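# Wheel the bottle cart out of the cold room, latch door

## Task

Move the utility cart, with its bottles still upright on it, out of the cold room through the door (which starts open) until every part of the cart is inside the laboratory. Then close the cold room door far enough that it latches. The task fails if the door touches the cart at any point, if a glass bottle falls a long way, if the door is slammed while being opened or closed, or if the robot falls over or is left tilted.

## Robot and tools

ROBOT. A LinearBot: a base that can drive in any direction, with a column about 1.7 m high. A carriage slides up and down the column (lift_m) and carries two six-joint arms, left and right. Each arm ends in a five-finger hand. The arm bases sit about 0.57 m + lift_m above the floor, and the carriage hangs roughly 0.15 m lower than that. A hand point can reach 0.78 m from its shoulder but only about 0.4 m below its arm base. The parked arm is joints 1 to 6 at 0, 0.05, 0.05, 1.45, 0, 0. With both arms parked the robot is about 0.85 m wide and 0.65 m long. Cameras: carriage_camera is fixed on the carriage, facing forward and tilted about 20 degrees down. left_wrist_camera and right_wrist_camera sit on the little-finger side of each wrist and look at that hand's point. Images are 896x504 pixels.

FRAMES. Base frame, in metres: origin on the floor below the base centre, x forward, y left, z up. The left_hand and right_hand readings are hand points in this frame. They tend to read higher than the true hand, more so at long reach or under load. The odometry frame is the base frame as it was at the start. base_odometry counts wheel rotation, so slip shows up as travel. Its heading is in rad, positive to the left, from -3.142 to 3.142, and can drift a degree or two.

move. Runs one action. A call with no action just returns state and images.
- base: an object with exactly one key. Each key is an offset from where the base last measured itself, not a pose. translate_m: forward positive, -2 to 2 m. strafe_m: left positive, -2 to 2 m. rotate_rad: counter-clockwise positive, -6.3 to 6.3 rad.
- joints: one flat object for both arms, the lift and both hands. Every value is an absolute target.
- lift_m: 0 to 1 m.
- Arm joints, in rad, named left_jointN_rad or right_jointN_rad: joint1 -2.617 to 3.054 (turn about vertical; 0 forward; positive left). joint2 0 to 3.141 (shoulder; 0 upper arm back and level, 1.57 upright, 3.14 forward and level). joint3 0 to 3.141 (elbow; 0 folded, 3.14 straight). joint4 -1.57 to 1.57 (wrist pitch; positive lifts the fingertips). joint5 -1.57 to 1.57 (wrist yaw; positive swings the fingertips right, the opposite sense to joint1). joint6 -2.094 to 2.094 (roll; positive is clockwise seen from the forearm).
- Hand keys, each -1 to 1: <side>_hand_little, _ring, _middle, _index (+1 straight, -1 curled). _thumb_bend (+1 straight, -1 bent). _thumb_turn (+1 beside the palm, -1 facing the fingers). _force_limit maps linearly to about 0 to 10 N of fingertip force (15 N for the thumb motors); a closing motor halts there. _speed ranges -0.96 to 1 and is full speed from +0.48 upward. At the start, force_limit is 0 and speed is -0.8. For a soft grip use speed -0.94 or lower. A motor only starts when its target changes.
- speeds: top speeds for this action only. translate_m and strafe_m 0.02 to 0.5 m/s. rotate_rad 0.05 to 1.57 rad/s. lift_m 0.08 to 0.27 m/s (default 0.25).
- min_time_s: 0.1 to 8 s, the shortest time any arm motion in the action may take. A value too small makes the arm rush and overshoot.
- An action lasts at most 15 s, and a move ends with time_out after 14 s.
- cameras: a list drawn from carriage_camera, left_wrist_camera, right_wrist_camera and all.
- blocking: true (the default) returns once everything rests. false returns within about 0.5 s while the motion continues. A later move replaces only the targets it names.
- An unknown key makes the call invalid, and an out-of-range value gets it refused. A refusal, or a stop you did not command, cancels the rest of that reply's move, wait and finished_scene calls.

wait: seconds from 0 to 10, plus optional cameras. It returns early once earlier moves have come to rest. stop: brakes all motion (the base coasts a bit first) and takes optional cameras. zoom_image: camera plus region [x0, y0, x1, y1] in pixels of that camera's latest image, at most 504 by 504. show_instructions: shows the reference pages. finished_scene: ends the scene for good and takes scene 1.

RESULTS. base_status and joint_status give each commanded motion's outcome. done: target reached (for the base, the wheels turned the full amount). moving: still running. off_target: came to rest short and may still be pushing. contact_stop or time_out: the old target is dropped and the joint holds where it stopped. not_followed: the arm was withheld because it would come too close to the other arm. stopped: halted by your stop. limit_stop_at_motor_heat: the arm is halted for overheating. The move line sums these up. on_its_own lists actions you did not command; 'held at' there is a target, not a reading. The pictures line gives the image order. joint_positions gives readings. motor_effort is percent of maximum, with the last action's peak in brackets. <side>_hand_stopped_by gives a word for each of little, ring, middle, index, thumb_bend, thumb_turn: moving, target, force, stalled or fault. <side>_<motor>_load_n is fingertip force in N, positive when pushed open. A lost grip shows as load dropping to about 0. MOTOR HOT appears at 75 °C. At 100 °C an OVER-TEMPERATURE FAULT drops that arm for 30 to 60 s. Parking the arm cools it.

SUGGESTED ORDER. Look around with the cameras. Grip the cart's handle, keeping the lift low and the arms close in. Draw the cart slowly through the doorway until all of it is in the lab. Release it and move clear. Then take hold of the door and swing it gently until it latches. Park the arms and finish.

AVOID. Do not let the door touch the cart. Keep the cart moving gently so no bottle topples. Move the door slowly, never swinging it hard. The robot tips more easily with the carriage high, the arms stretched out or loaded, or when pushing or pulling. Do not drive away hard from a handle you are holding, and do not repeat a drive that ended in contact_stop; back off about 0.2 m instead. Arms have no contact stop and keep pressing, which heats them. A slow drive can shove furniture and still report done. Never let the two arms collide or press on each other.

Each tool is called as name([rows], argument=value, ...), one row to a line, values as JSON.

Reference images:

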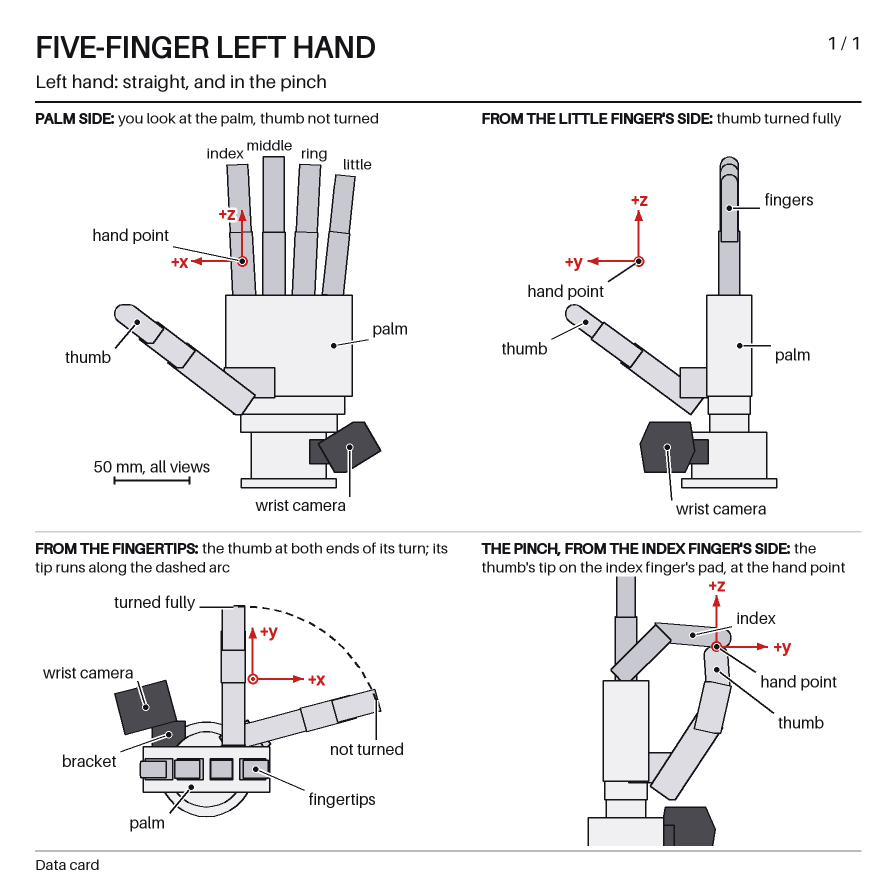

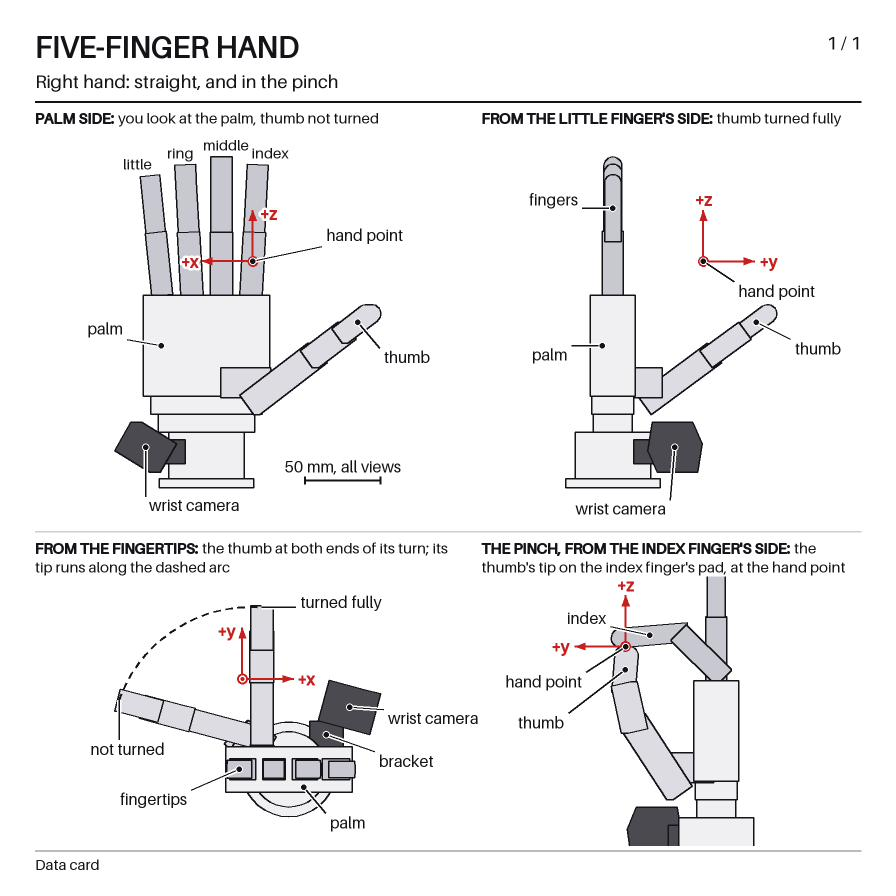

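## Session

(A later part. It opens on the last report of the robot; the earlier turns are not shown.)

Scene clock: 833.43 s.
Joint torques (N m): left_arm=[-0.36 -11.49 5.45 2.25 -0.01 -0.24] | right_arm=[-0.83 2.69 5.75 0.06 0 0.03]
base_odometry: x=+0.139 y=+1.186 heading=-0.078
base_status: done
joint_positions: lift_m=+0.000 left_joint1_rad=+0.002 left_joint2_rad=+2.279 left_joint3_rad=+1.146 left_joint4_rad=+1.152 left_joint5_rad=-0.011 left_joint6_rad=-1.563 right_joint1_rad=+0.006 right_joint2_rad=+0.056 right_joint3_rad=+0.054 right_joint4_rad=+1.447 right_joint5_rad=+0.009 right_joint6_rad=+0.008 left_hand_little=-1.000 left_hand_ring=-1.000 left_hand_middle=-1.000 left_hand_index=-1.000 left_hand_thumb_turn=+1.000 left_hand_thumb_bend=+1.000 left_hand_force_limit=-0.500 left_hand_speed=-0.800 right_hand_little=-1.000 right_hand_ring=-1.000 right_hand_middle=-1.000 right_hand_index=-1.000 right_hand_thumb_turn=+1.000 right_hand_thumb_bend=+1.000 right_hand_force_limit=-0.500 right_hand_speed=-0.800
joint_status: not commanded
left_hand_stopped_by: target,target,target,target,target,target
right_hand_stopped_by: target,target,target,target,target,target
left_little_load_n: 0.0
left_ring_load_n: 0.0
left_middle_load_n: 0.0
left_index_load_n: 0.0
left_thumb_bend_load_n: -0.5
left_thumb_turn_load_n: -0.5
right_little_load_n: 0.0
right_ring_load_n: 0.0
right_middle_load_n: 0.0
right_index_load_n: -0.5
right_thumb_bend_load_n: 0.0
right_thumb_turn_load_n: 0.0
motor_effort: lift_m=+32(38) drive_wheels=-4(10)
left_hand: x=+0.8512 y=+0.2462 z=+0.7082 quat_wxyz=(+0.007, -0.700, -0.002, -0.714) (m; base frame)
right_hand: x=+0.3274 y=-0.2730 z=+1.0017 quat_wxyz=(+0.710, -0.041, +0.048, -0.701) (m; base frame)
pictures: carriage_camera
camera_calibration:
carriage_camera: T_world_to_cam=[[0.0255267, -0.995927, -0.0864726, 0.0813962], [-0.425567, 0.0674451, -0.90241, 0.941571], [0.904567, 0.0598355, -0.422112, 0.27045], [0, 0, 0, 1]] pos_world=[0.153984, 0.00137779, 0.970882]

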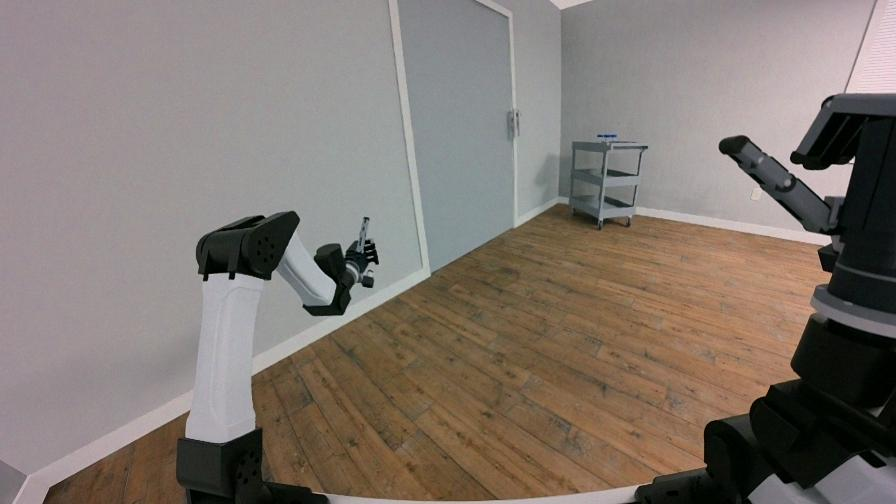

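zoom_image(camera="carriage_camera", region=[450, 60, 660, 250])

Scaled by 2.400 from the camera's 896x504 image, which has a finer 1280x720 frame.

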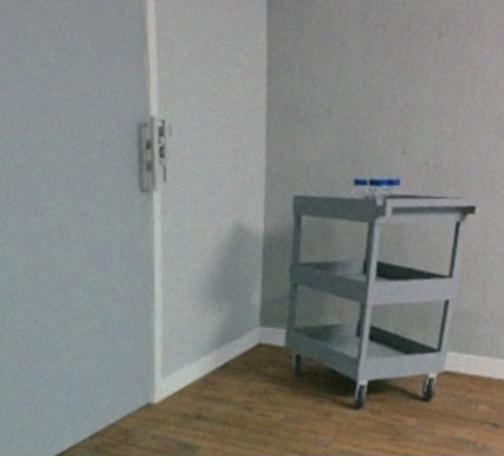

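move(base={"rotate_rad": -0.52}, joints={"left_joint1_rad": 0.0, "left_joint2_rad": 0.05, "left_joint3_rad": 0.05, "left_joint4_rad": 1.45, "left_joint5_rad": 0, "left_joint6_rad": 0}, speeds={"rotate_rad": 0.6}, min_time_s=2.5)

move(base={"translate_m": 1.65}, speeds={"translate_m": 0.4}, cameras=["carriage_camera"])

move(base={"rotate_rad": 1.32}, speeds={"rotate_rad": 0.6}, cameras=["carriage_camera"])

Scene clock: 847.67 s.
Joint torques (N m): left_arm=[0.05 2.84 5.05 0.19 -0.09 -0.03] | right_arm=[-0.94 2.58 5.63 0.07 -0.08 0.01]
move: done
base_odometry: x=+0.139 y=+1.186 heading=-0.597
base_status: done
joint_positions: lift_m=+0.000 left_joint1_rad=-0.002 left_joint2_rad=+0.061 left_joint3_rad=+0.060 left_joint4_rad=+1.435 left_joint5_rad=-0.002 left_joint6_rad=-0.008 right_joint1_rad=+0.006 right_joint2_rad=+0.056 right_joint3_rad=+0.054 right_joint4_rad=+1.447 right_joint5_rad=+0.009 right_joint6_rad=+0.008 left_hand_little=-1.000 left_hand_ring=-1.000 left_hand_middle=-1.000 left_hand_index=-1.000 left_hand_thumb_turn=+1.000 left_hand_thumb_bend=+1.000 left_hand_force_limit=-0.500 left_hand_speed=-0.800 right_hand_little=-1.000 right_hand_ring=-1.000 right_hand_middle=-1.000 right_hand_index=-1.000 right_hand_thumb_turn=+1.000 right_hand_thumb_bend=+1.000 right_hand_force_limit=-0.500 right_hand_speed=-0.800
joint_status: all done
left_hand_stopped_by: target,target,target,target,target,target
right_hand_stopped_by: target,target,target,target,target,target
left_little_load_n: 0.0
left_ring_load_n: 0.0
left_middle_load_n: 0.0
left_index_load_n: 0.0
left_thumb_bend_load_n: 0.0
left_thumb_turn_load_n: 0.0
right_little_load_n: 0.0
right_ring_load_n: 0.0
right_middle_load_n: 0.0
right_index_load_n: 0.0
right_thumb_bend_load_n: 0.0
right_thumb_turn_load_n: 0.0
motor_effort: lift_m=+32(38) drive_wheels=+4(9)
left_hand: x=+0.3303 y=+0.2720 z=+1.0020 quat_wxyz=(+0.702, -0.049, +0.047, -0.709) (m; base frame)
right_hand: x=+0.3274 y=-0.2730 z=+1.0017 quat_wxyz=(+0.710, -0.041, +0.048, -0.701) (m; base frame)
pictures: none

Scene clock: 853.70 s.
Joint torques (N m): left_arm=[0.06 2.85 5.05 0.13 -0.1 -0.05] | right_arm=[-0.95 2.89 5.63 0.07 -0.06 0]
move: done
base_odometry: x=+1.502 y=+0.256 heading=-0.598
base_status: done
joint_positions: lift_m=+0.000 left_joint1_rad=-0.002 left_joint2_rad=+0.061 left_joint3_rad=+0.060 left_joint4_rad=+1.440 left_joint5_rad=-0.002 left_joint6_rad=-0.007 right_joint1_rad=+0.006 right_joint2_rad=+0.056 right_joint3_rad=+0.054 right_joint4_rad=+1.447 right_joint5_rad=+0.009 right_joint6_rad=+0.008 left_hand_little=-1.000 left_hand_ring=-1.000 left_hand_middle=-1.000 left_hand_index=-1.000 left_hand_thumb_turn=+1.000 left_hand_thumb_bend=+1.000 left_hand_force_limit=-0.500 left_hand_speed=-0.800 right_hand_little=-1.000 right_hand_ring=-1.000 right_hand_middle=-1.000 right_hand_index=-1.000 right_hand_thumb_turn=+1.000 right_hand_thumb_bend=+1.000 right_hand_force_limit=-0.500 right_hand_speed=-0.800
joint_status: not commanded
left_hand_stopped_by: target,target,target,target,target,target
right_hand_stopped_by: target,target,target,target,target,target
left_little_load_n: 0.0
left_ring_load_n: -0.5
left_middle_load_n: 0.0
left_index_load_n: 0.0
left_thumb_bend_load_n: 0.0
left_thumb_turn_load_n: 0.0
right_little_load_n: 0.0
right_ring_load_n: 0.0
right_middle_load_n: 0.0
right_index_load_n: 0.0
right_thumb_bend_load_n: 0.0
right_thumb_turn_load_n: 0.0
motor_effort: lift_m=+32(38) drive_wheels=-6(15)
left_hand: x=+0.3291 y=+0.2721 z=+1.0024 quat_wxyz=(+0.703, -0.047, +0.046, -0.709) (m; base frame)
right_hand: x=+0.3274 y=-0.2730 z=+1.0017 quat_wxyz=(+0.710, -0.041, +0.048, -0.701) (m; base frame)
pictures: carriage_camera
camera_calibration:
carriage_camera: T_world_to_cam=[[0.0255267, -0.995927, -0.0864726, 0.0813962], [-0.425567, 0.0674451, -0.90241, 0.941571], [0.904567, 0.0598355, -0.422112, 0.27045], [0, 0, 0, 1]] pos_world=[0.153984, 0.00137779, 0.970882]

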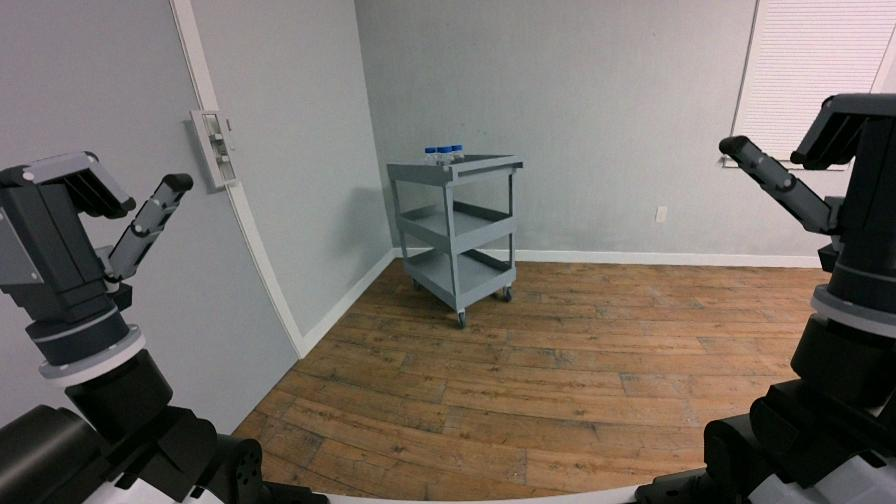

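Scene clock: 856.97 s.
Joint torques (N m): left_arm=[0.06 2.85 5.04 0.14 -0.1 -0.04] | right_arm=[-0.85 2.65 5.64 0.05 -0.02 0.02]
move: done
base_odometry: x=+1.502 y=+0.256 heading=+0.721
base_status: done
joint_positions: lift_m=+0.000 left_joint1_rad=-0.002 left_joint2_rad=+0.061 left_joint3_rad=+0.060 left_joint4_rad=+1.440 left_joint5_rad=-0.001 left_joint6_rad=-0.007 right_joint1_rad=+0.006 right_joint2_rad=+0.056 right_joint3_rad=+0.054 right_joint4_rad=+1.448 right_joint5_rad=+0.008 right_joint6_rad=+0.008 left_hand_little=-1.000 left_hand_ring=-1.000 left_hand_middle=-1.000 left_hand_index=-1.000 left_hand_thumb_turn=+1.000 left_hand_thumb_bend=+1.000 left_hand_force_limit=-0.500 left_hand_speed=-0.800 right_hand_little=-1.000 right_hand_ring=-1.000 right_hand_middle=-1.000 right_hand_index=-1.000 right_hand_thumb_turn=+1.000 right_hand_thumb_bend=+1.000 right_hand_force_limit=-0.500 right_hand_speed=-0.800
joint_status: not commanded
left_hand_stopped_by: target,target,target,target,target,target
right_hand_stopped_by: target,target,target,target,target,target
left_little_load_n: 0.0
left_ring_load_n: 0.0
left_middle_load_n: 0.0
left_index_load_n: 0.0
left_thumb_bend_load_n: 0.0
left_thumb_turn_load_n: 0.0
right_little_load_n: 0.0
right_ring_load_n: 0.0
right_middle_load_n: 0.0
right_index_load_n: 0.0
right_thumb_bend_load_n: 0.0
right_thumb_turn_load_n: 0.0
motor_effort: lift_m=+37(37) drive_wheels=+4(9)
left_hand: x=+0.3290 y=+0.2720 z=+1.0024 quat_wxyz=(+0.703, -0.047, +0.046, -0.709) (m; base frame)
right_hand: x=+0.3271 y=-0.2729 z=+1.0018 quat_wxyz=(+0.710, -0.041, +0.047, -0.701) (m; base frame)
pictures: carriage_camera
camera_calibration:
carriage_camera: T_world_to_cam=[[0.0255267, -0.995927, -0.0864726, 0.0813962], [-0.425567, 0.0674451, -0.90241, 0.941571], [0.904567, 0.0598355, -0.422112, 0.27045], [0, 0, 0, 1]] pos_world=[0.153984, 0.00137779, 0.970882]

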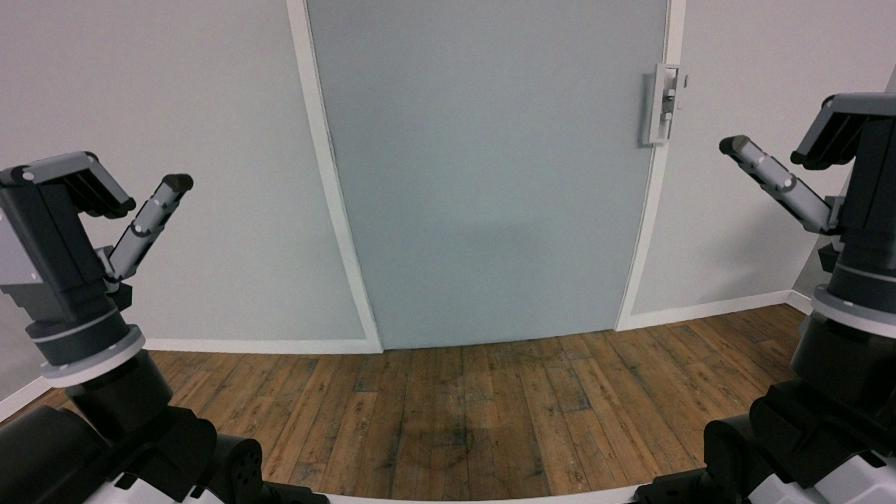

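zoom_image(camera="carriage_camera", region=[600, 40, 720, 170])

zoom_image(camera="carriage_camera", region=[340, 150, 680, 370])

Scaled by 3.877 from the camera's 896x504 image, which has a finer 1280x720 frame.

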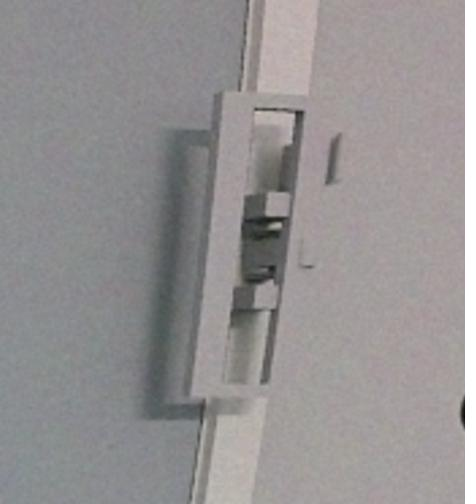

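Scaled by 1.482 from the camera's 896x504 image, which has a finer 1280x720 frame.

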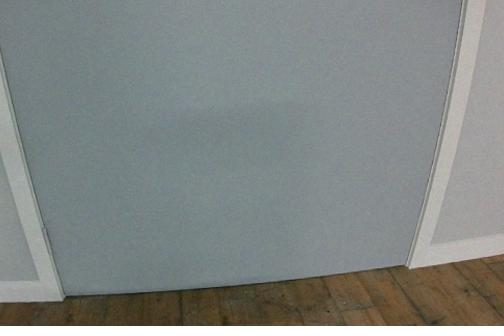

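move(base={"strafe_m": -0.25}, joints={"right_joint2_rad": 2.3, "right_joint3_rad": 1.137, "right_joint4_rad": 1.16, "right_joint6_rad": 1.57, "right_joint5_rad": 0, "right_joint1_rad": 0}, min_time_s=4)

move(base={"translate_m": 0.21}, speeds={"translate_m": 0.1}, cameras=["carriage_camera", "right_wrist_camera"])

Scene clock: 873.80 s.
Joint torques (N m): left_arm=[0.01 2.84 5.05 0.12 -0.11 -0.05] | right_arm=[-0.92 -9.17 7.87 1.93 -0.02 0.18]
move: done
base_odometry: x=+1.667 y=+0.068 heading=+0.722
base_status: done
joint_positions: lift_m=+0.000 left_joint1_rad=-0.002 left_joint2_rad=+0.061 left_joint3_rad=+0.060 left_joint4_rad=+1.440 left_joint5_rad=-0.001 left_joint6_rad=-0.006 right_joint1_rad=+0.005 right_joint2_rad=+2.279 right_joint3_rad=+1.117 right_joint4_rad=+1.172 right_joint5_rad=+0.007 right_joint6_rad=+1.561 left_hand_little=-1.000 left_hand_ring=-1.000 left_hand_middle=-1.000 left_hand_index=-1.000 left_hand_thumb_turn=+1.000 left_hand_thumb_bend=+1.000 left_hand_force_limit=-0.500 left_hand_speed=-0.800 right_hand_little=-1.000 right_hand_ring=-1.000 right_hand_middle=-1.000 right_hand_index=-1.000 right_hand_thumb_turn=+1.000 right_hand_thumb_bend=+1.000 right_hand_force_limit=-0.500 right_hand_speed=-0.800
joint_status: all done
left_hand_stopped_by: target,target,target,target,target,target
right_hand_stopped_by: target,target,target,target,target,target
left_little_load_n: 0.0
left_ring_load_n: 0.0
left_middle_load_n: 0.0
left_index_load_n: 0.0
left_thumb_bend_load_n: 0.0
left_thumb_turn_load_n: 0.0
right_little_load_n: 0.0
right_ring_load_n: 0.0
right_middle_load_n: 0.0
right_index_load_n: 0.0
right_thumb_bend_load_n: 0.0
right_thumb_turn_load_n: 0.0
motor_effort: lift_m=+36(38) drive_wheels=-6(11)
left_hand: x=+0.3291 y=+0.2720 z=+1.0024 quat_wxyz=(+0.703, -0.047, +0.046, -0.708) (m; base frame)
right_hand: x=+0.8450 y=-0.2408 z=+0.7007 quat_wxyz=(+0.711, -0.003, +0.704, -0.004) (m; base frame)
pictures: none

Scene clock: 876.60 s.
Joint torques (N m): left_arm=[0.02 2.96 5.04 0.11 -0.1 -0.04] | right_arm=[-0.87 -9.06 7.76 1.96 0 0.22]
move: done
base_odometry: x=+1.825 y=+0.207 heading=+0.721
base_status: done
joint_positions: lift_m=+0.000 left_joint1_rad=-0.002 left_joint2_rad=+0.060 left_joint3_rad=+0.060 left_joint4_rad=+1.442 left_joint5_rad=-0.001 left_joint6_rad=-0.006 right_joint1_rad=+0.005 right_joint2_rad=+2.279 right_joint3_rad=+1.118 right_joint4_rad=+1.170 right_joint5_rad=+0.007 right_joint6_rad=+1.562 left_hand_little=-1.000 left_hand_ring=-1.000 left_hand_middle=-1.000 left_hand_index=-1.000 left_hand_thumb_turn=+1.000 left_hand_thumb_bend=+1.000 left_hand_force_limit=-0.500 left_hand_speed=-0.800 right_hand_little=-1.000 right_hand_ring=-1.000 right_hand_middle=-1.000 right_hand_index=-1.000 right_hand_thumb_turn=+1.000 right_hand_thumb_bend=+1.000 right_hand_force_limit=-0.500 right_hand_speed=-0.800
joint_status: not commanded
left_hand_stopped_by: target,target,target,target,target,target
right_hand_stopped_by: target,target,target,target,target,target
left_little_load_n: 0.0
left_ring_load_n: 0.0
left_middle_load_n: 0.0
left_index_load_n: 0.0
left_thumb_bend_load_n: 0.0
left_thumb_turn_load_n: 0.0
right_little_load_n: 0.0
right_ring_load_n: 0.0
right_middle_load_n: 0.0
right_index_load_n: 0.0
right_thumb_bend_load_n: -0.5
right_thumb_turn_load_n: -0.5
motor_effort: lift_m=+34(38) drive_wheels=-4(7)
left_hand: x=+0.3284 y=+0.2720 z=+1.0026 quat_wxyz=(+0.703, -0.046, +0.045, -0.708) (m; base frame)
right_hand: x=+0.8453 y=-0.2408 z=+0.7004 quat_wxyz=(+0.710, -0.003, +0.704, -0.004) (m; base frame)
pictures: carriage_camera, right_wrist_camera
camera_calibration:
carriage_camera: T_world_to_cam=[[0.0255267, -0.995927, -0.0864726, 0.0813962], [-0.425567, 0.0674451, -0.90241, 0.941571], [0.904567, 0.0598355, -0.422112, 0.27045], [0, 0, 0, 1]] pos_world=[0.153984, 0.00137779, 0.970882]
right_wrist_camera: T_world_to_cam=[[-0.027035, 0.972366, -0.231892, 0.418439], [-0.509557, 0.186171, 0.840055, -0.11544], [0.860012, 0.140873, 0.490442, -0.916437], [0, 0, 0, 1]] pos_world=[0.740637, -0.256283, 0.643468]

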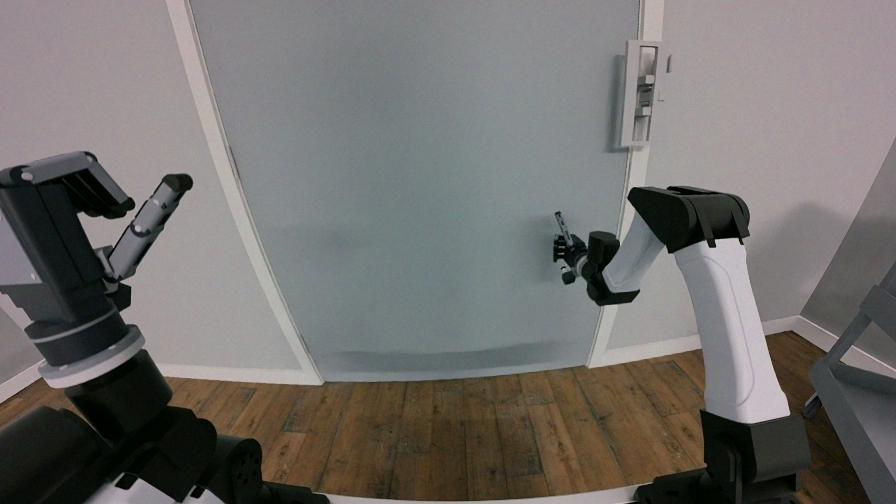

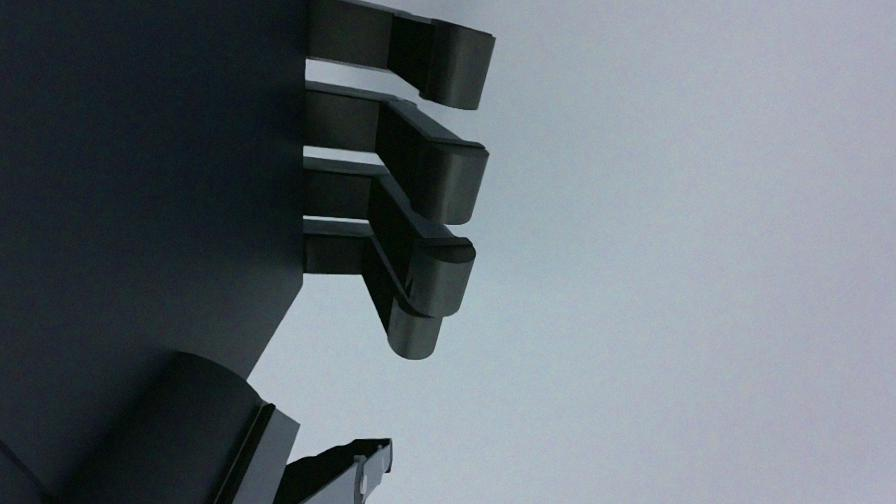

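move(base={"translate_m": 0.05}, speeds={"translate_m": 0.05})

move(base={"translate_m": 0.03}, speeds={"translate_m": 0.05}, cameras=["carriage_camera"])

zoom_image(camera="carriage_camera", region=[570, 0, 720, 200])

Scene clock: 884.17 s.
Joint torques (N m): left_arm=[0.01 2.97 5.04 0.09 -0.11 -0.04] | right_arm=[-0.84 -9.31 7.77 1.9 -0.01 0.22]
move: done
base_odometry: x=+1.862 y=+0.239 heading=+0.721
base_status: done
joint_positions: lift_m=+0.000 left_joint1_rad=-0.002 left_joint2_rad=+0.060 left_joint3_rad=+0.060 left_joint4_rad=+1.443 left_joint5_rad=-0.001 left_joint6_rad=-0.006 right_joint1_rad=+0.005 right_joint2_rad=+2.279 right_joint3_rad=+1.118 right_joint4_rad=+1.168 right_joint5_rad=+0.007 right_joint6_rad=+1.562 left_hand_little=-1.000 left_hand_ring=-1.000 left_hand_middle=-1.000 left_hand_index=-1.000 left_hand_thumb_turn=+1.000 left_hand_thumb_bend=+1.000 left_hand_force_limit=-0.500 left_hand_speed=-0.800 right_hand_little=-1.000 right_hand_ring=-1.000 right_hand_middle=-1.000 right_hand_index=-1.000 right_hand_thumb_turn=+1.000 right_hand_thumb_bend=+1.000 right_hand_force_limit=-0.500 right_hand_speed=-0.800
joint_status: not commanded
left_hand_stopped_by: target,target,target,target,target,target
right_hand_stopped_by: target,target,target,target,target,target
left_little_load_n: 0.0
left_ring_load_n: -0.5
left_middle_load_n: 0.0
left_index_load_n: 0.0
left_thumb_bend_load_n: 0.0
left_thumb_turn_load_n: 0.0
right_little_load_n: 0.0
right_ring_load_n: 0.0
right_middle_load_n: 0.0
right_index_load_n: 0.0
right_thumb_bend_load_n: 0.0
right_thumb_turn_load_n: 0.0
motor_effort: lift_m=+34(38) drive_wheels=-4(8)
left_hand: x=+0.3282 y=+0.2720 z=+1.0027 quat_wxyz=(+0.703, -0.046, +0.045, -0.708) (m; base frame)
right_hand: x=+0.8454 y=-0.2408 z=+0.7002 quat_wxyz=(+0.709, -0.003, +0.705, -0.004) (m; base frame)
pictures: none

Scene clock: 885.27 s.
Joint torques (N m): left_arm=[0.03 2.97 5.03 0.09 -0.1 -0.05] | right_arm=[-0.09 -9.1 10.36 1.42 0.42 0.14]
move: done
base_odometry: x=+1.885 y=+0.259 heading=+0.720
base_status: done
joint_positions: lift_m=+0.000 left_joint1_rad=-0.002 left_joint2_rad=+0.060 left_joint3_rad=+0.060 left_joint4_rad=+1.444 left_joint5_rad=-0.001 left_joint6_rad=-0.006 right_joint1_rad=-0.003 right_joint2_rad=+2.279 right_joint3_rad=+1.085 right_joint4_rad=+1.218 right_joint5_rad=-0.030 right_joint6_rad=+1.566 left_hand_little=-1.000 left_hand_ring=-1.000 left_hand_middle=-1.000 left_hand_index=-1.000 left_hand_thumb_turn=+1.000 left_hand_thumb_bend=+1.000 left_hand_force_limit=-0.500 left_hand_speed=-0.800 right_hand_little=-1.000 right_hand_ring=-1.000 right_hand_middle=-1.000 right_hand_index=-1.001 right_hand_thumb_turn=+1.000 right_hand_thumb_bend=+1.000 right_hand_force_limit=-0.500 right_hand_speed=-0.800
joint_status: not commanded
left_hand_stopped_by: target,target,target,target,target,target
right_hand_stopped_by: target,target,target,target,target,target
left_little_load_n: 0.0
left_ring_load_n: 0.0
left_middle_load_n: 0.0
left_index_load_n: 0.0
left_thumb_bend_load_n: 0.0
left_thumb_turn_load_n: 0.0
right_little_load_n: 0.0
right_ring_load_n: 0.0
right_middle_load_n: -1.5
right_index_load_n: -10.5
right_thumb_bend_load_n: 0.0
right_thumb_turn_load_n: -0.5
motor_effort: lift_m=+36(37) drive_wheels=+7(12)
left_hand: x=+0.3279 y=+0.2720 z=+1.0028 quat_wxyz=(+0.703, -0.045, +0.045, -0.708) (m; base frame)
right_hand: x=+0.8363 y=-0.2387 z=+0.7001 quat_wxyz=(+0.715, -0.011, +0.699, +0.008) (m; base frame)
pictures: carriage_camera
camera_calibration:
carriage_camera: T_world_to_cam=[[0.0255267, -0.995927, -0.0864726, 0.0813962], [-0.425567, 0.0674451, -0.90241, 0.941571], [0.904567, 0.0598355, -0.422112, 0.27045], [0, 0, 0, 1]] pos_world=[0.153984, 0.00137779, 0.970882]

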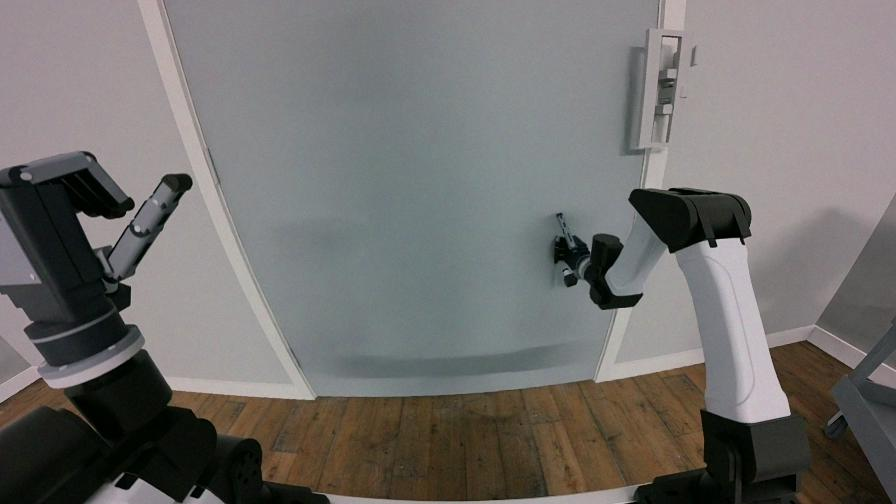

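Scaled by 2.520 from the camera's 896x504 image, which has a finer 1280x720 frame.

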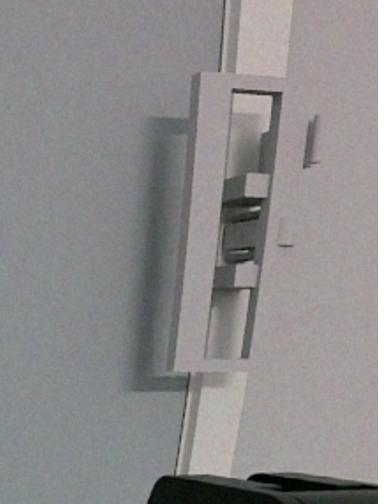

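move(base={"translate_m": 0.035}, speeds={"translate_m": 0.04}, cameras=["carriage_camera"])

zoom_image(camera="carriage_camera", region=[590, 0, 740, 200])

Scene clock: 890.00 s.
Joint torques (N m): left_arm=[0.05 2.95 5.01 0.08 -0.11 -0.05] | right_arm=[2.93 -8.47 20.25 0.08 2.35 -0.05]
move: done
base_odometry: x=+1.911 y=+0.282 heading=+0.719
base_status: done
joint_positions: lift_m=+0.000 left_joint1_rad=-0.002 left_joint2_rad=+0.060 left_joint3_rad=+0.060 left_joint4_rad=+1.444 left_joint5_rad=-0.001 left_joint6_rad=-0.006 right_joint1_rad=-0.045 right_joint2_rad=+2.279 right_joint3_rad=+0.967 right_joint4_rad=+1.353 right_joint5_rad=-0.196 right_joint6_rad=+1.587 left_hand_little=-1.000 left_hand_ring=-1.000 left_hand_middle=-1.000 left_hand_index=-1.000 left_hand_thumb_turn=+1.000 left_hand_thumb_bend=+1.000 left_hand_force_limit=-0.500 left_hand_speed=-0.800 right_hand_little=-1.001 right_hand_ring=-1.001 right_hand_middle=-1.001 right_hand_index=-1.001 right_hand_thumb_turn=+1.000 right_hand_thumb_bend=+1.000 right_hand_force_limit=-0.500 right_hand_speed=-0.800
joint_status: not commanded
left_hand_stopped_by: target,target,target,target,target,target
right_hand_stopped_by: target,target,target,target,target,target
left_little_load_n: 0.0
left_ring_load_n: 0.0
left_middle_load_n: 0.0
left_index_load_n: 0.0
left_thumb_bend_load_n: 0.0
left_thumb_turn_load_n: 0.0
right_little_load_n: -7.0
right_ring_load_n: -8.5
right_middle_load_n: -9.0
right_index_load_n: -11.0
right_thumb_bend_load_n: 0.0
right_thumb_turn_load_n: 0.0
motor_effort: lift_m=+34(38) drive_wheels=+17(21)
left_hand: x=+0.3279 y=+0.2720 z=+1.0028 quat_wxyz=(+0.703, -0.045, +0.045, -0.708) (m; base frame)
right_hand: x=+0.8005 y=-0.2321 z=+0.6895 quat_wxyz=(+0.719, -0.050, +0.691, +0.057) (m; base frame)
pictures: carriage_camera
camera_calibration:
carriage_camera: T_world_to_cam=[[0.0255267, -0.995927, -0.0864726, 0.0813962], [-0.425567, 0.0674451, -0.90241, 0.941571], [0.904567, 0.0598355, -0.422112, 0.27045], [0, 0, 0, 1]] pos_world=[0.153984, 0.00137779, 0.970882]

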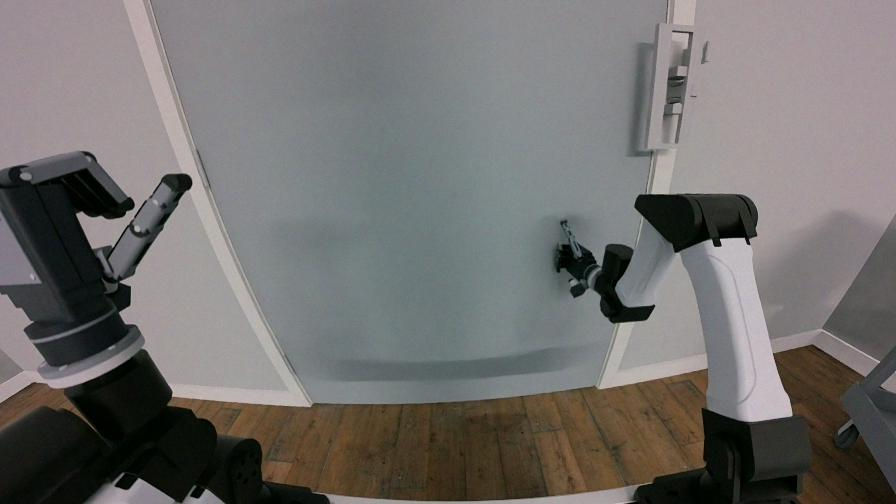

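Scaled by 2.520 from the camera's 896x504 image, which has a finer 1280x720 frame.

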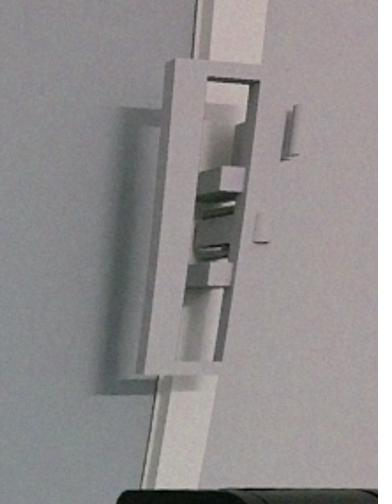

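move(base={"translate_m": -0.15}, speeds={"translate_m": 0.06}, cameras=["carriage_camera"])

zoom_image(camera="carriage_camera", region=[570, 0, 720, 200])

Scene clock: 897.27 s.
Joint torques (N m): left_arm=[0.06 3 5.18 0.09 -0.11 -0.05] | right_arm=[-0.02 -9.77 7.3 1.92 0.24 0.04]
move: done
base_odometry: x=+1.798 y=+0.183 heading=+0.719
base_status: done
joint_positions: lift_m=+0.000 left_joint1_rad=-0.002 left_joint2_rad=+0.060 left_joint3_rad=+0.059 left_joint4_rad=+1.444 left_joint5_rad=-0.001 left_joint6_rad=-0.006 right_joint1_rad=-0.004 right_joint2_rad=+2.283 right_joint3_rad=+1.121 right_joint4_rad=+1.171 right_joint5_rad=-0.015 right_joint6_rad=+1.577 left_hand_little=-1.000 left_hand_ring=-1.000 left_hand_middle=-1.000 left_hand_index=-1.000 left_hand_thumb_turn=+1.000 left_hand_thumb_bend=+1.000 left_hand_force_limit=-0.500 left_hand_speed=-0.800 right_hand_little=-1.000 right_hand_ring=-1.000 right_hand_middle=-1.000 right_hand_index=-1.000 right_hand_thumb_turn=+1.000 right_hand_thumb_bend=+1.000 right_hand_force_limit=-0.500 right_hand_speed=-0.800
joint_status: not commanded
left_hand_stopped_by: target,target,target,target,target,target
right_hand_stopped_by: target,target,target,target,target,target
left_little_load_n: 0.0
left_ring_load_n: 0.0
left_middle_load_n: 0.0
left_index_load_n: 0.0
left_thumb_bend_load_n: 0.0
left_thumb_turn_load_n: 0.0
right_little_load_n: 0.0
right_ring_load_n: 0.0
right_middle_load_n: 0.0
right_index_load_n: 0.0
right_thumb_bend_load_n: 0.0
right_thumb_turn_load_n: 0.0
motor_effort: lift_m=+31(39) drive_wheels=-2(10)
left_hand: x=+0.3282 y=+0.2720 z=+1.0025 quat_wxyz=(+0.703, -0.046, +0.045, -0.708) (m; base frame)
right_hand: x=+0.8451 y=-0.2428 z=+0.7006 quat_wxyz=(+0.710, -0.002, +0.704, +0.006) (m; base frame)
pictures: carriage_camera
camera_calibration:
carriage_camera: T_world_to_cam=[[0.0255267, -0.995927, -0.0864726, 0.0813962], [-0.425567, 0.0674451, -0.90241, 0.941571], [0.904567, 0.0598355, -0.422112, 0.27045], [0, 0, 0, 1]] pos_world=[0.153984, 0.00137779, 0.970882]

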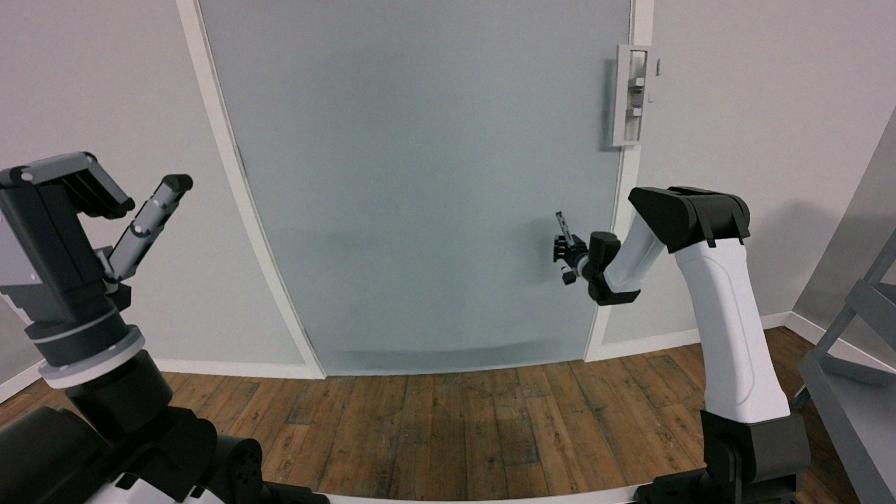

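Scaled by 2.520 from the camera's 896x504 image, which has a finer 1280x720 frame.

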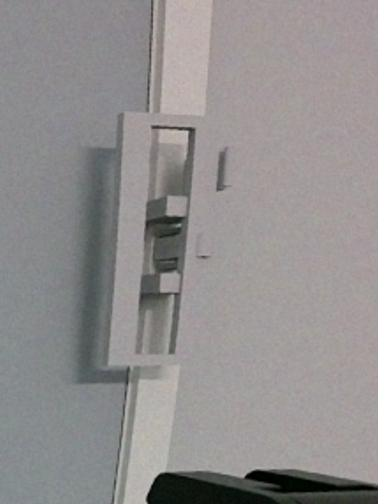

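move(joints={"right_joint2_rad": 0.05, "right_joint3_rad": 0.05, "right_joint4_rad": 1.45, "right_joint6_rad": 0, "right_joint5_rad": 0, "right_joint1_rad": 0, "lift_m": 0.25}, base={"strafe_m": -0.28}, min_time_s=3, cameras=["carriage_camera"])

zoom_image(camera="carriage_camera", region=[440, 60, 640, 260])

Scene clock: 913.17 s.
Joint torques (N m): left_arm=[0.01 3.25 5.65 0.09 -0.11 -0.05] | right_arm=[-0.14 2.36 5.18 0.13 0.21 0]
move: done
base_odometry: x=+1.983 y=-0.028 heading=+0.719
base_status: done
joint_positions: lift_m=+0.250 left_joint1_rad=-0.001 left_joint2_rad=+0.057 left_joint3_rad=+0.054 left_joint4_rad=+1.444 left_joint5_rad=+0.000 left_joint6_rad=-0.006 right_joint1_rad=-0.003 right_joint2_rad=+0.061 right_joint3_rad=+0.061 right_joint4_rad=+1.441 right_joint5_rad=-0.010 right_joint6_rad=+0.010 left_hand_little=-1.000 left_hand_ring=-1.000 left_hand_middle=-1.000 left_hand_index=-1.000 left_hand_thumb_turn=+1.000 left_hand_thumb_bend=+1.000 left_hand_force_limit=-0.500 left_hand_speed=-0.800 right_hand_little=-1.000 right_hand_ring=-1.000 right_hand_middle=-1.000 right_hand_index=-1.000 right_hand_thumb_turn=+1.000 right_hand_thumb_bend=+1.000 right_hand_force_limit=-0.500 right_hand_speed=-0.800
joint_status: all done
left_hand_stopped_by: target,target,target,target,target,target
right_hand_stopped_by: target,target,target,target,target,target
left_little_load_n: 0.0
left_ring_load_n: 0.0
left_middle_load_n: 0.0
left_index_load_n: 0.0
left_thumb_bend_load_n: 0.0
left_thumb_turn_load_n: 0.0
right_little_load_n: 0.0
right_ring_load_n: 0.0
right_middle_load_n: 0.0
right_index_load_n: 0.0
right_thumb_bend_load_n: 0.0
right_thumb_turn_load_n: 0.0
motor_effort: lift_m=+32(41) drive_wheels=-1(8)
left_hand: x=+0.3286 y=+0.2719 z=+1.2511 quat_wxyz=(+0.703, -0.046, +0.046, -0.708) (m; base frame)
right_hand: x=+0.3283 y=-0.2702 z=+1.2527 quat_wxyz=(+0.708, -0.049, +0.043, -0.703) (m; base frame)
pictures: carriage_camera
camera_calibration:
carriage_camera: T_world_to_cam=[[0.0255267, -0.995927, -0.0864726, 0.103023], [-0.425567, 0.0674451, -0.90241, 1.16726], [0.904567, 0.0598355, -0.422112, 0.37602], [0, 0, 0, 1]] pos_world=[0.153984, 0.00137779, 1.22098]

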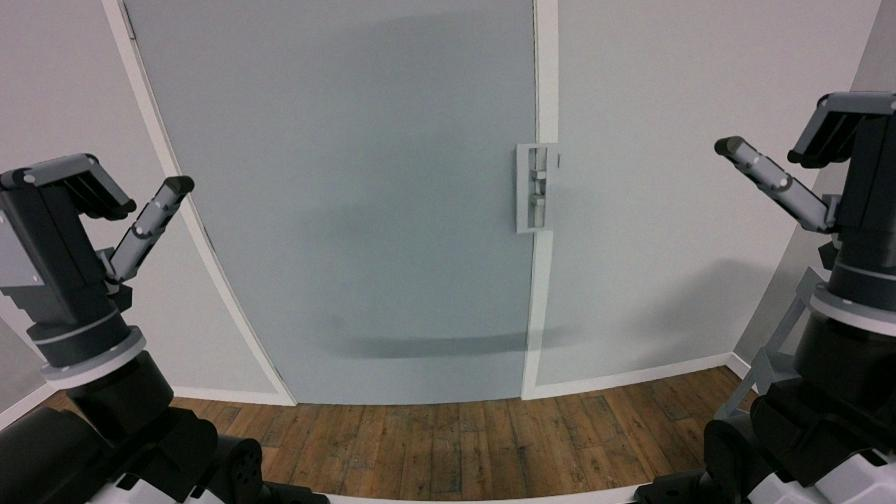

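Scaled by 2.520 from the camera's 896x504 image, which has a finer 1280x720 frame.

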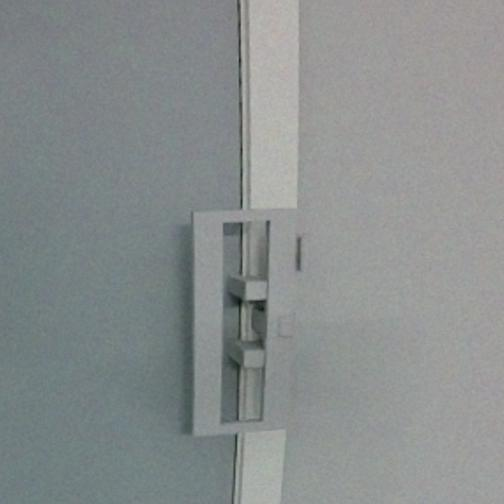

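move(joints={"right_joint1_rad": 0.2, "right_joint2_rad": 2.3, "right_joint3_rad": 1.137, "right_joint4_rad": 1.16, "right_joint6_rad": 1.57, "right_joint5_rad": 0.2, "lift_m": 0.0}, min_time_s=3, cameras=["carriage_camera"])

move(base={"translate_m": 0.07}, speeds={"translate_m": 0.08})

move(base={"translate_m": 0.05}, speeds={"translate_m": 0.04}, cameras=["carriage_camera"])

Scene clock: 931.73 s.
Joint torques (N m): left_arm=[0.03 3.28 5.68 0.09 -0.11 -0.05] | right_arm=[0.18 -9.18 7.75 1.92 0.21 0.17]
move: done
base_odometry: x=+1.983 y=-0.028 heading=+0.719
base_status: not commanded
joint_positions: lift_m=+0.000 left_joint1_rad=-0.001 left_joint2_rad=+0.057 left_joint3_rad=+0.054 left_joint4_rad=+1.444 left_joint5_rad=+0.000 left_joint6_rad=-0.006 right_joint1_rad=+0.193 right_joint2_rad=+2.280 right_joint3_rad=+1.117 right_joint4_rad=+1.170 right_joint5_rad=+0.184 right_joint6_rad=+1.561 left_hand_little=-1.000 left_hand_ring=-1.000 left_hand_middle=-1.000 left_hand_index=-1.000 left_hand_thumb_turn=+1.000 left_hand_thumb_bend=+1.000 left_hand_force_limit=-0.500 left_hand_speed=-0.800 right_hand_little=-1.000 right_hand_ring=-1.000 right_hand_middle=-1.000 right_hand_index=-1.000 right_hand_thumb_turn=+1.000 right_hand_thumb_bend=+1.000 right_hand_force_limit=-0.500 right_hand_speed=-0.800
joint_status: all done
left_hand_stopped_by: target,target,target,target,target,target
right_hand_stopped_by: target,target,target,target,target,target
left_little_load_n: 0.0
left_ring_load_n: 0.0
left_middle_load_n: 0.0
left_index_load_n: 0.0
left_thumb_bend_load_n: 0.0
left_thumb_turn_load_n: 0.0
right_little_load_n: 0.0
right_ring_load_n: -0.5
right_middle_load_n: -0.5
right_index_load_n: 0.0
right_thumb_bend_load_n: 0.0
right_thumb_turn_load_n: 0.0
motor_effort: lift_m=+32(38) drive_wheels=-1(2)
left_hand: x=+0.3286 y=+0.2719 z=+1.0009 quat_wxyz=(+0.703, -0.046, +0.046, -0.708) (m; base frame)
right_hand: x=+0.8367 y=-0.1605 z=+0.7000 quat_wxyz=(+0.710, -0.006, +0.704, +0.000) (m; base frame)
pictures: carriage_camera
camera_calibration:
carriage_camera: T_world_to_cam=[[0.0255267, -0.995927, -0.0864726, 0.0813962], [-0.425567, 0.0674451, -0.90241, 0.941571], [0.904567, 0.0598355, -0.422112, 0.27045], [0, 0, 0, 1]] pos_world=[0.153984, 0.00137779, 0.970882]

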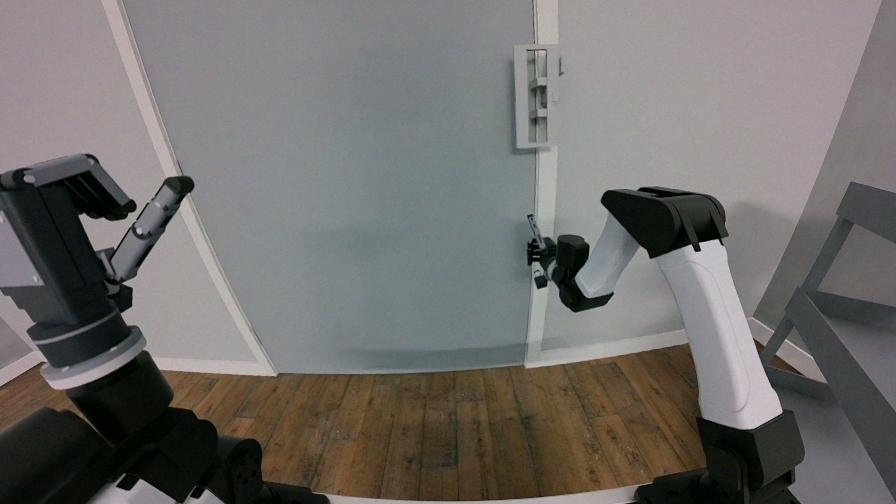

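Scene clock: 933.30 s.
Joint torques (N m): left_arm=[-0.01 3.32 5.68 0.08 -0.11 -0.05] | right_arm=[0.25 -9.29 7.77 1.93 0.22 0.2]
move: done
base_odometry: x=+2.036 y=+0.018 heading=+0.718
base_status: done
joint_positions: lift_m=+0.000 left_joint1_rad=-0.001 left_joint2_rad=+0.057 left_joint3_rad=+0.054 left_joint4_rad=+1.444 left_joint5_rad=+0.000 left_joint6_rad=-0.006 right_joint1_rad=+0.193 right_joint2_rad=+2.280 right_joint3_rad=+1.118 right_joint4_rad=+1.169 right_joint5_rad=+0.185 right_joint6_rad=+1.562 left_hand_little=-1.000 left_hand_ring=-1.000 left_hand_middle=-1.000 left_hand_index=-1.000 left_hand_thumb_turn=+1.000 left_hand_thumb_bend=+1.000 left_hand_force_limit=-0.500 left_hand_speed=-0.800 right_hand_little=-1.000 right_hand_ring=-1.000 right_hand_middle=-1.000 right_hand_index=-1.000 right_hand_thumb_turn=+1.000 right_hand_thumb_bend=+1.000 right_hand_force_limit=-0.500 right_hand_speed=-0.800
joint_status: not commanded
left_hand_stopped_by: target,target,target,target,target,target
right_hand_stopped_by: target,target,target,target,target,target
left_little_load_n: 0.0
left_ring_load_n: 0.0
left_middle_load_n: 0.0
left_index_load_n: 0.0
left_thumb_bend_load_n: 0.0
left_thumb_turn_load_n: 0.0
right_little_load_n: -0.5
right_ring_load_n: 0.0
right_middle_load_n: 0.0
right_index_load_n: 0.0
right_thumb_bend_load_n: 0.0
right_thumb_turn_load_n: 0.0
motor_effort: lift_m=+35(37) drive_wheels=-4(8)
left_hand: x=+0.3285 y=+0.2719 z=+1.0010 quat_wxyz=(+0.703, -0.046, +0.046, -0.708) (m; base frame)
right_hand: x=+0.8369 y=-0.1607 z=+0.6998 quat_wxyz=(+0.709, -0.006, +0.705, +0.000) (m; base frame)
pictures: none

Scene clock: 935.07 s.
Joint torques (N m): left_arm=[-0.01 3.3 5.7 0.08 -0.11 -0.06] | right_arm=[0.03 -9.28 7.79 1.97 0.27 0.21]
move: done
base_odometry: x=+2.074 y=+0.051 heading=+0.718
base_status: done
joint_positions: lift_m=+0.000 left_joint1_rad=-0.001 left_joint2_rad=+0.057 left_joint3_rad=+0.054 left_joint4_rad=+1.444 left_joint5_rad=+0.000 left_joint6_rad=-0.006 right_joint1_rad=+0.193 right_joint2_rad=+2.280 right_joint3_rad=+1.118 right_joint4_rad=+1.169 right_joint5_rad=+0.185 right_joint6_rad=+1.562 left_hand_little=-1.000 left_hand_ring=-1.000 left_hand_middle=-1.000 left_hand_index=-1.000 left_hand_thumb_turn=+1.000 left_hand_thumb_bend=+1.000 left_hand_force_limit=-0.500 left_hand_speed=-0.800 right_hand_little=-1.000 right_hand_ring=-1.000 right_hand_middle=-1.000 right_hand_index=-1.000 right_hand_thumb_turn=+1.000 right_hand_thumb_bend=+1.000 right_hand_force_limit=-0.500 right_hand_speed=-0.800
joint_status: not commanded
left_hand_stopped_by: target,target,target,target,target,target
right_hand_stopped_by: target,target,target,target,target,target
left_little_load_n: 0.0
left_ring_load_n: 0.0
left_middle_load_n: 0.0
left_index_load_n: 0.0
left_thumb_bend_load_n: 0.0
left_thumb_turn_load_n: 0.0
right_little_load_n: -0.5
right_ring_load_n: 0.0
right_middle_load_n: 0.0
right_index_load_n: 0.0
right_thumb_bend_load_n: 0.0
right_thumb_turn_load_n: 0.0
motor_effort: lift_m=+34(36) drive_wheels=-4(8)
left_hand: x=+0.3285 y=+0.2719 z=+1.0010 quat_wxyz=(+0.703, -0.046, +0.046, -0.708) (m; base frame)
right_hand: x=+0.8369 y=-0.1607 z=+0.6998 quat_wxyz=(+0.709, -0.006, +0.705, +0.000) (m; base frame)
pictures: carriage_camera
camera_calibration:
carriage_camera: T_world_to_cam=[[0.0255267, -0.995927, -0.0864726, 0.0813962], [-0.425567, 0.0674451, -0.90241, 0.941571], [0.904567, 0.0598355, -0.422112, 0.27045], [0, 0, 0, 1]] pos_world=[0.153984, 0.00137779, 0.970882]

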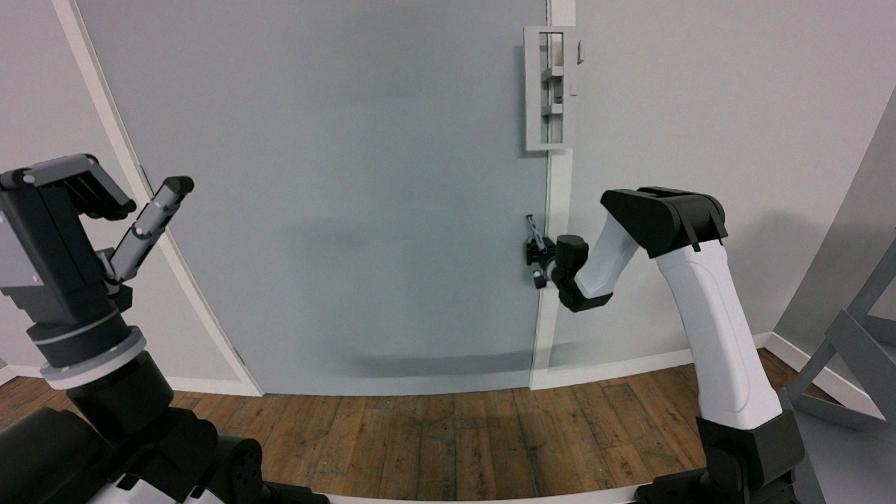

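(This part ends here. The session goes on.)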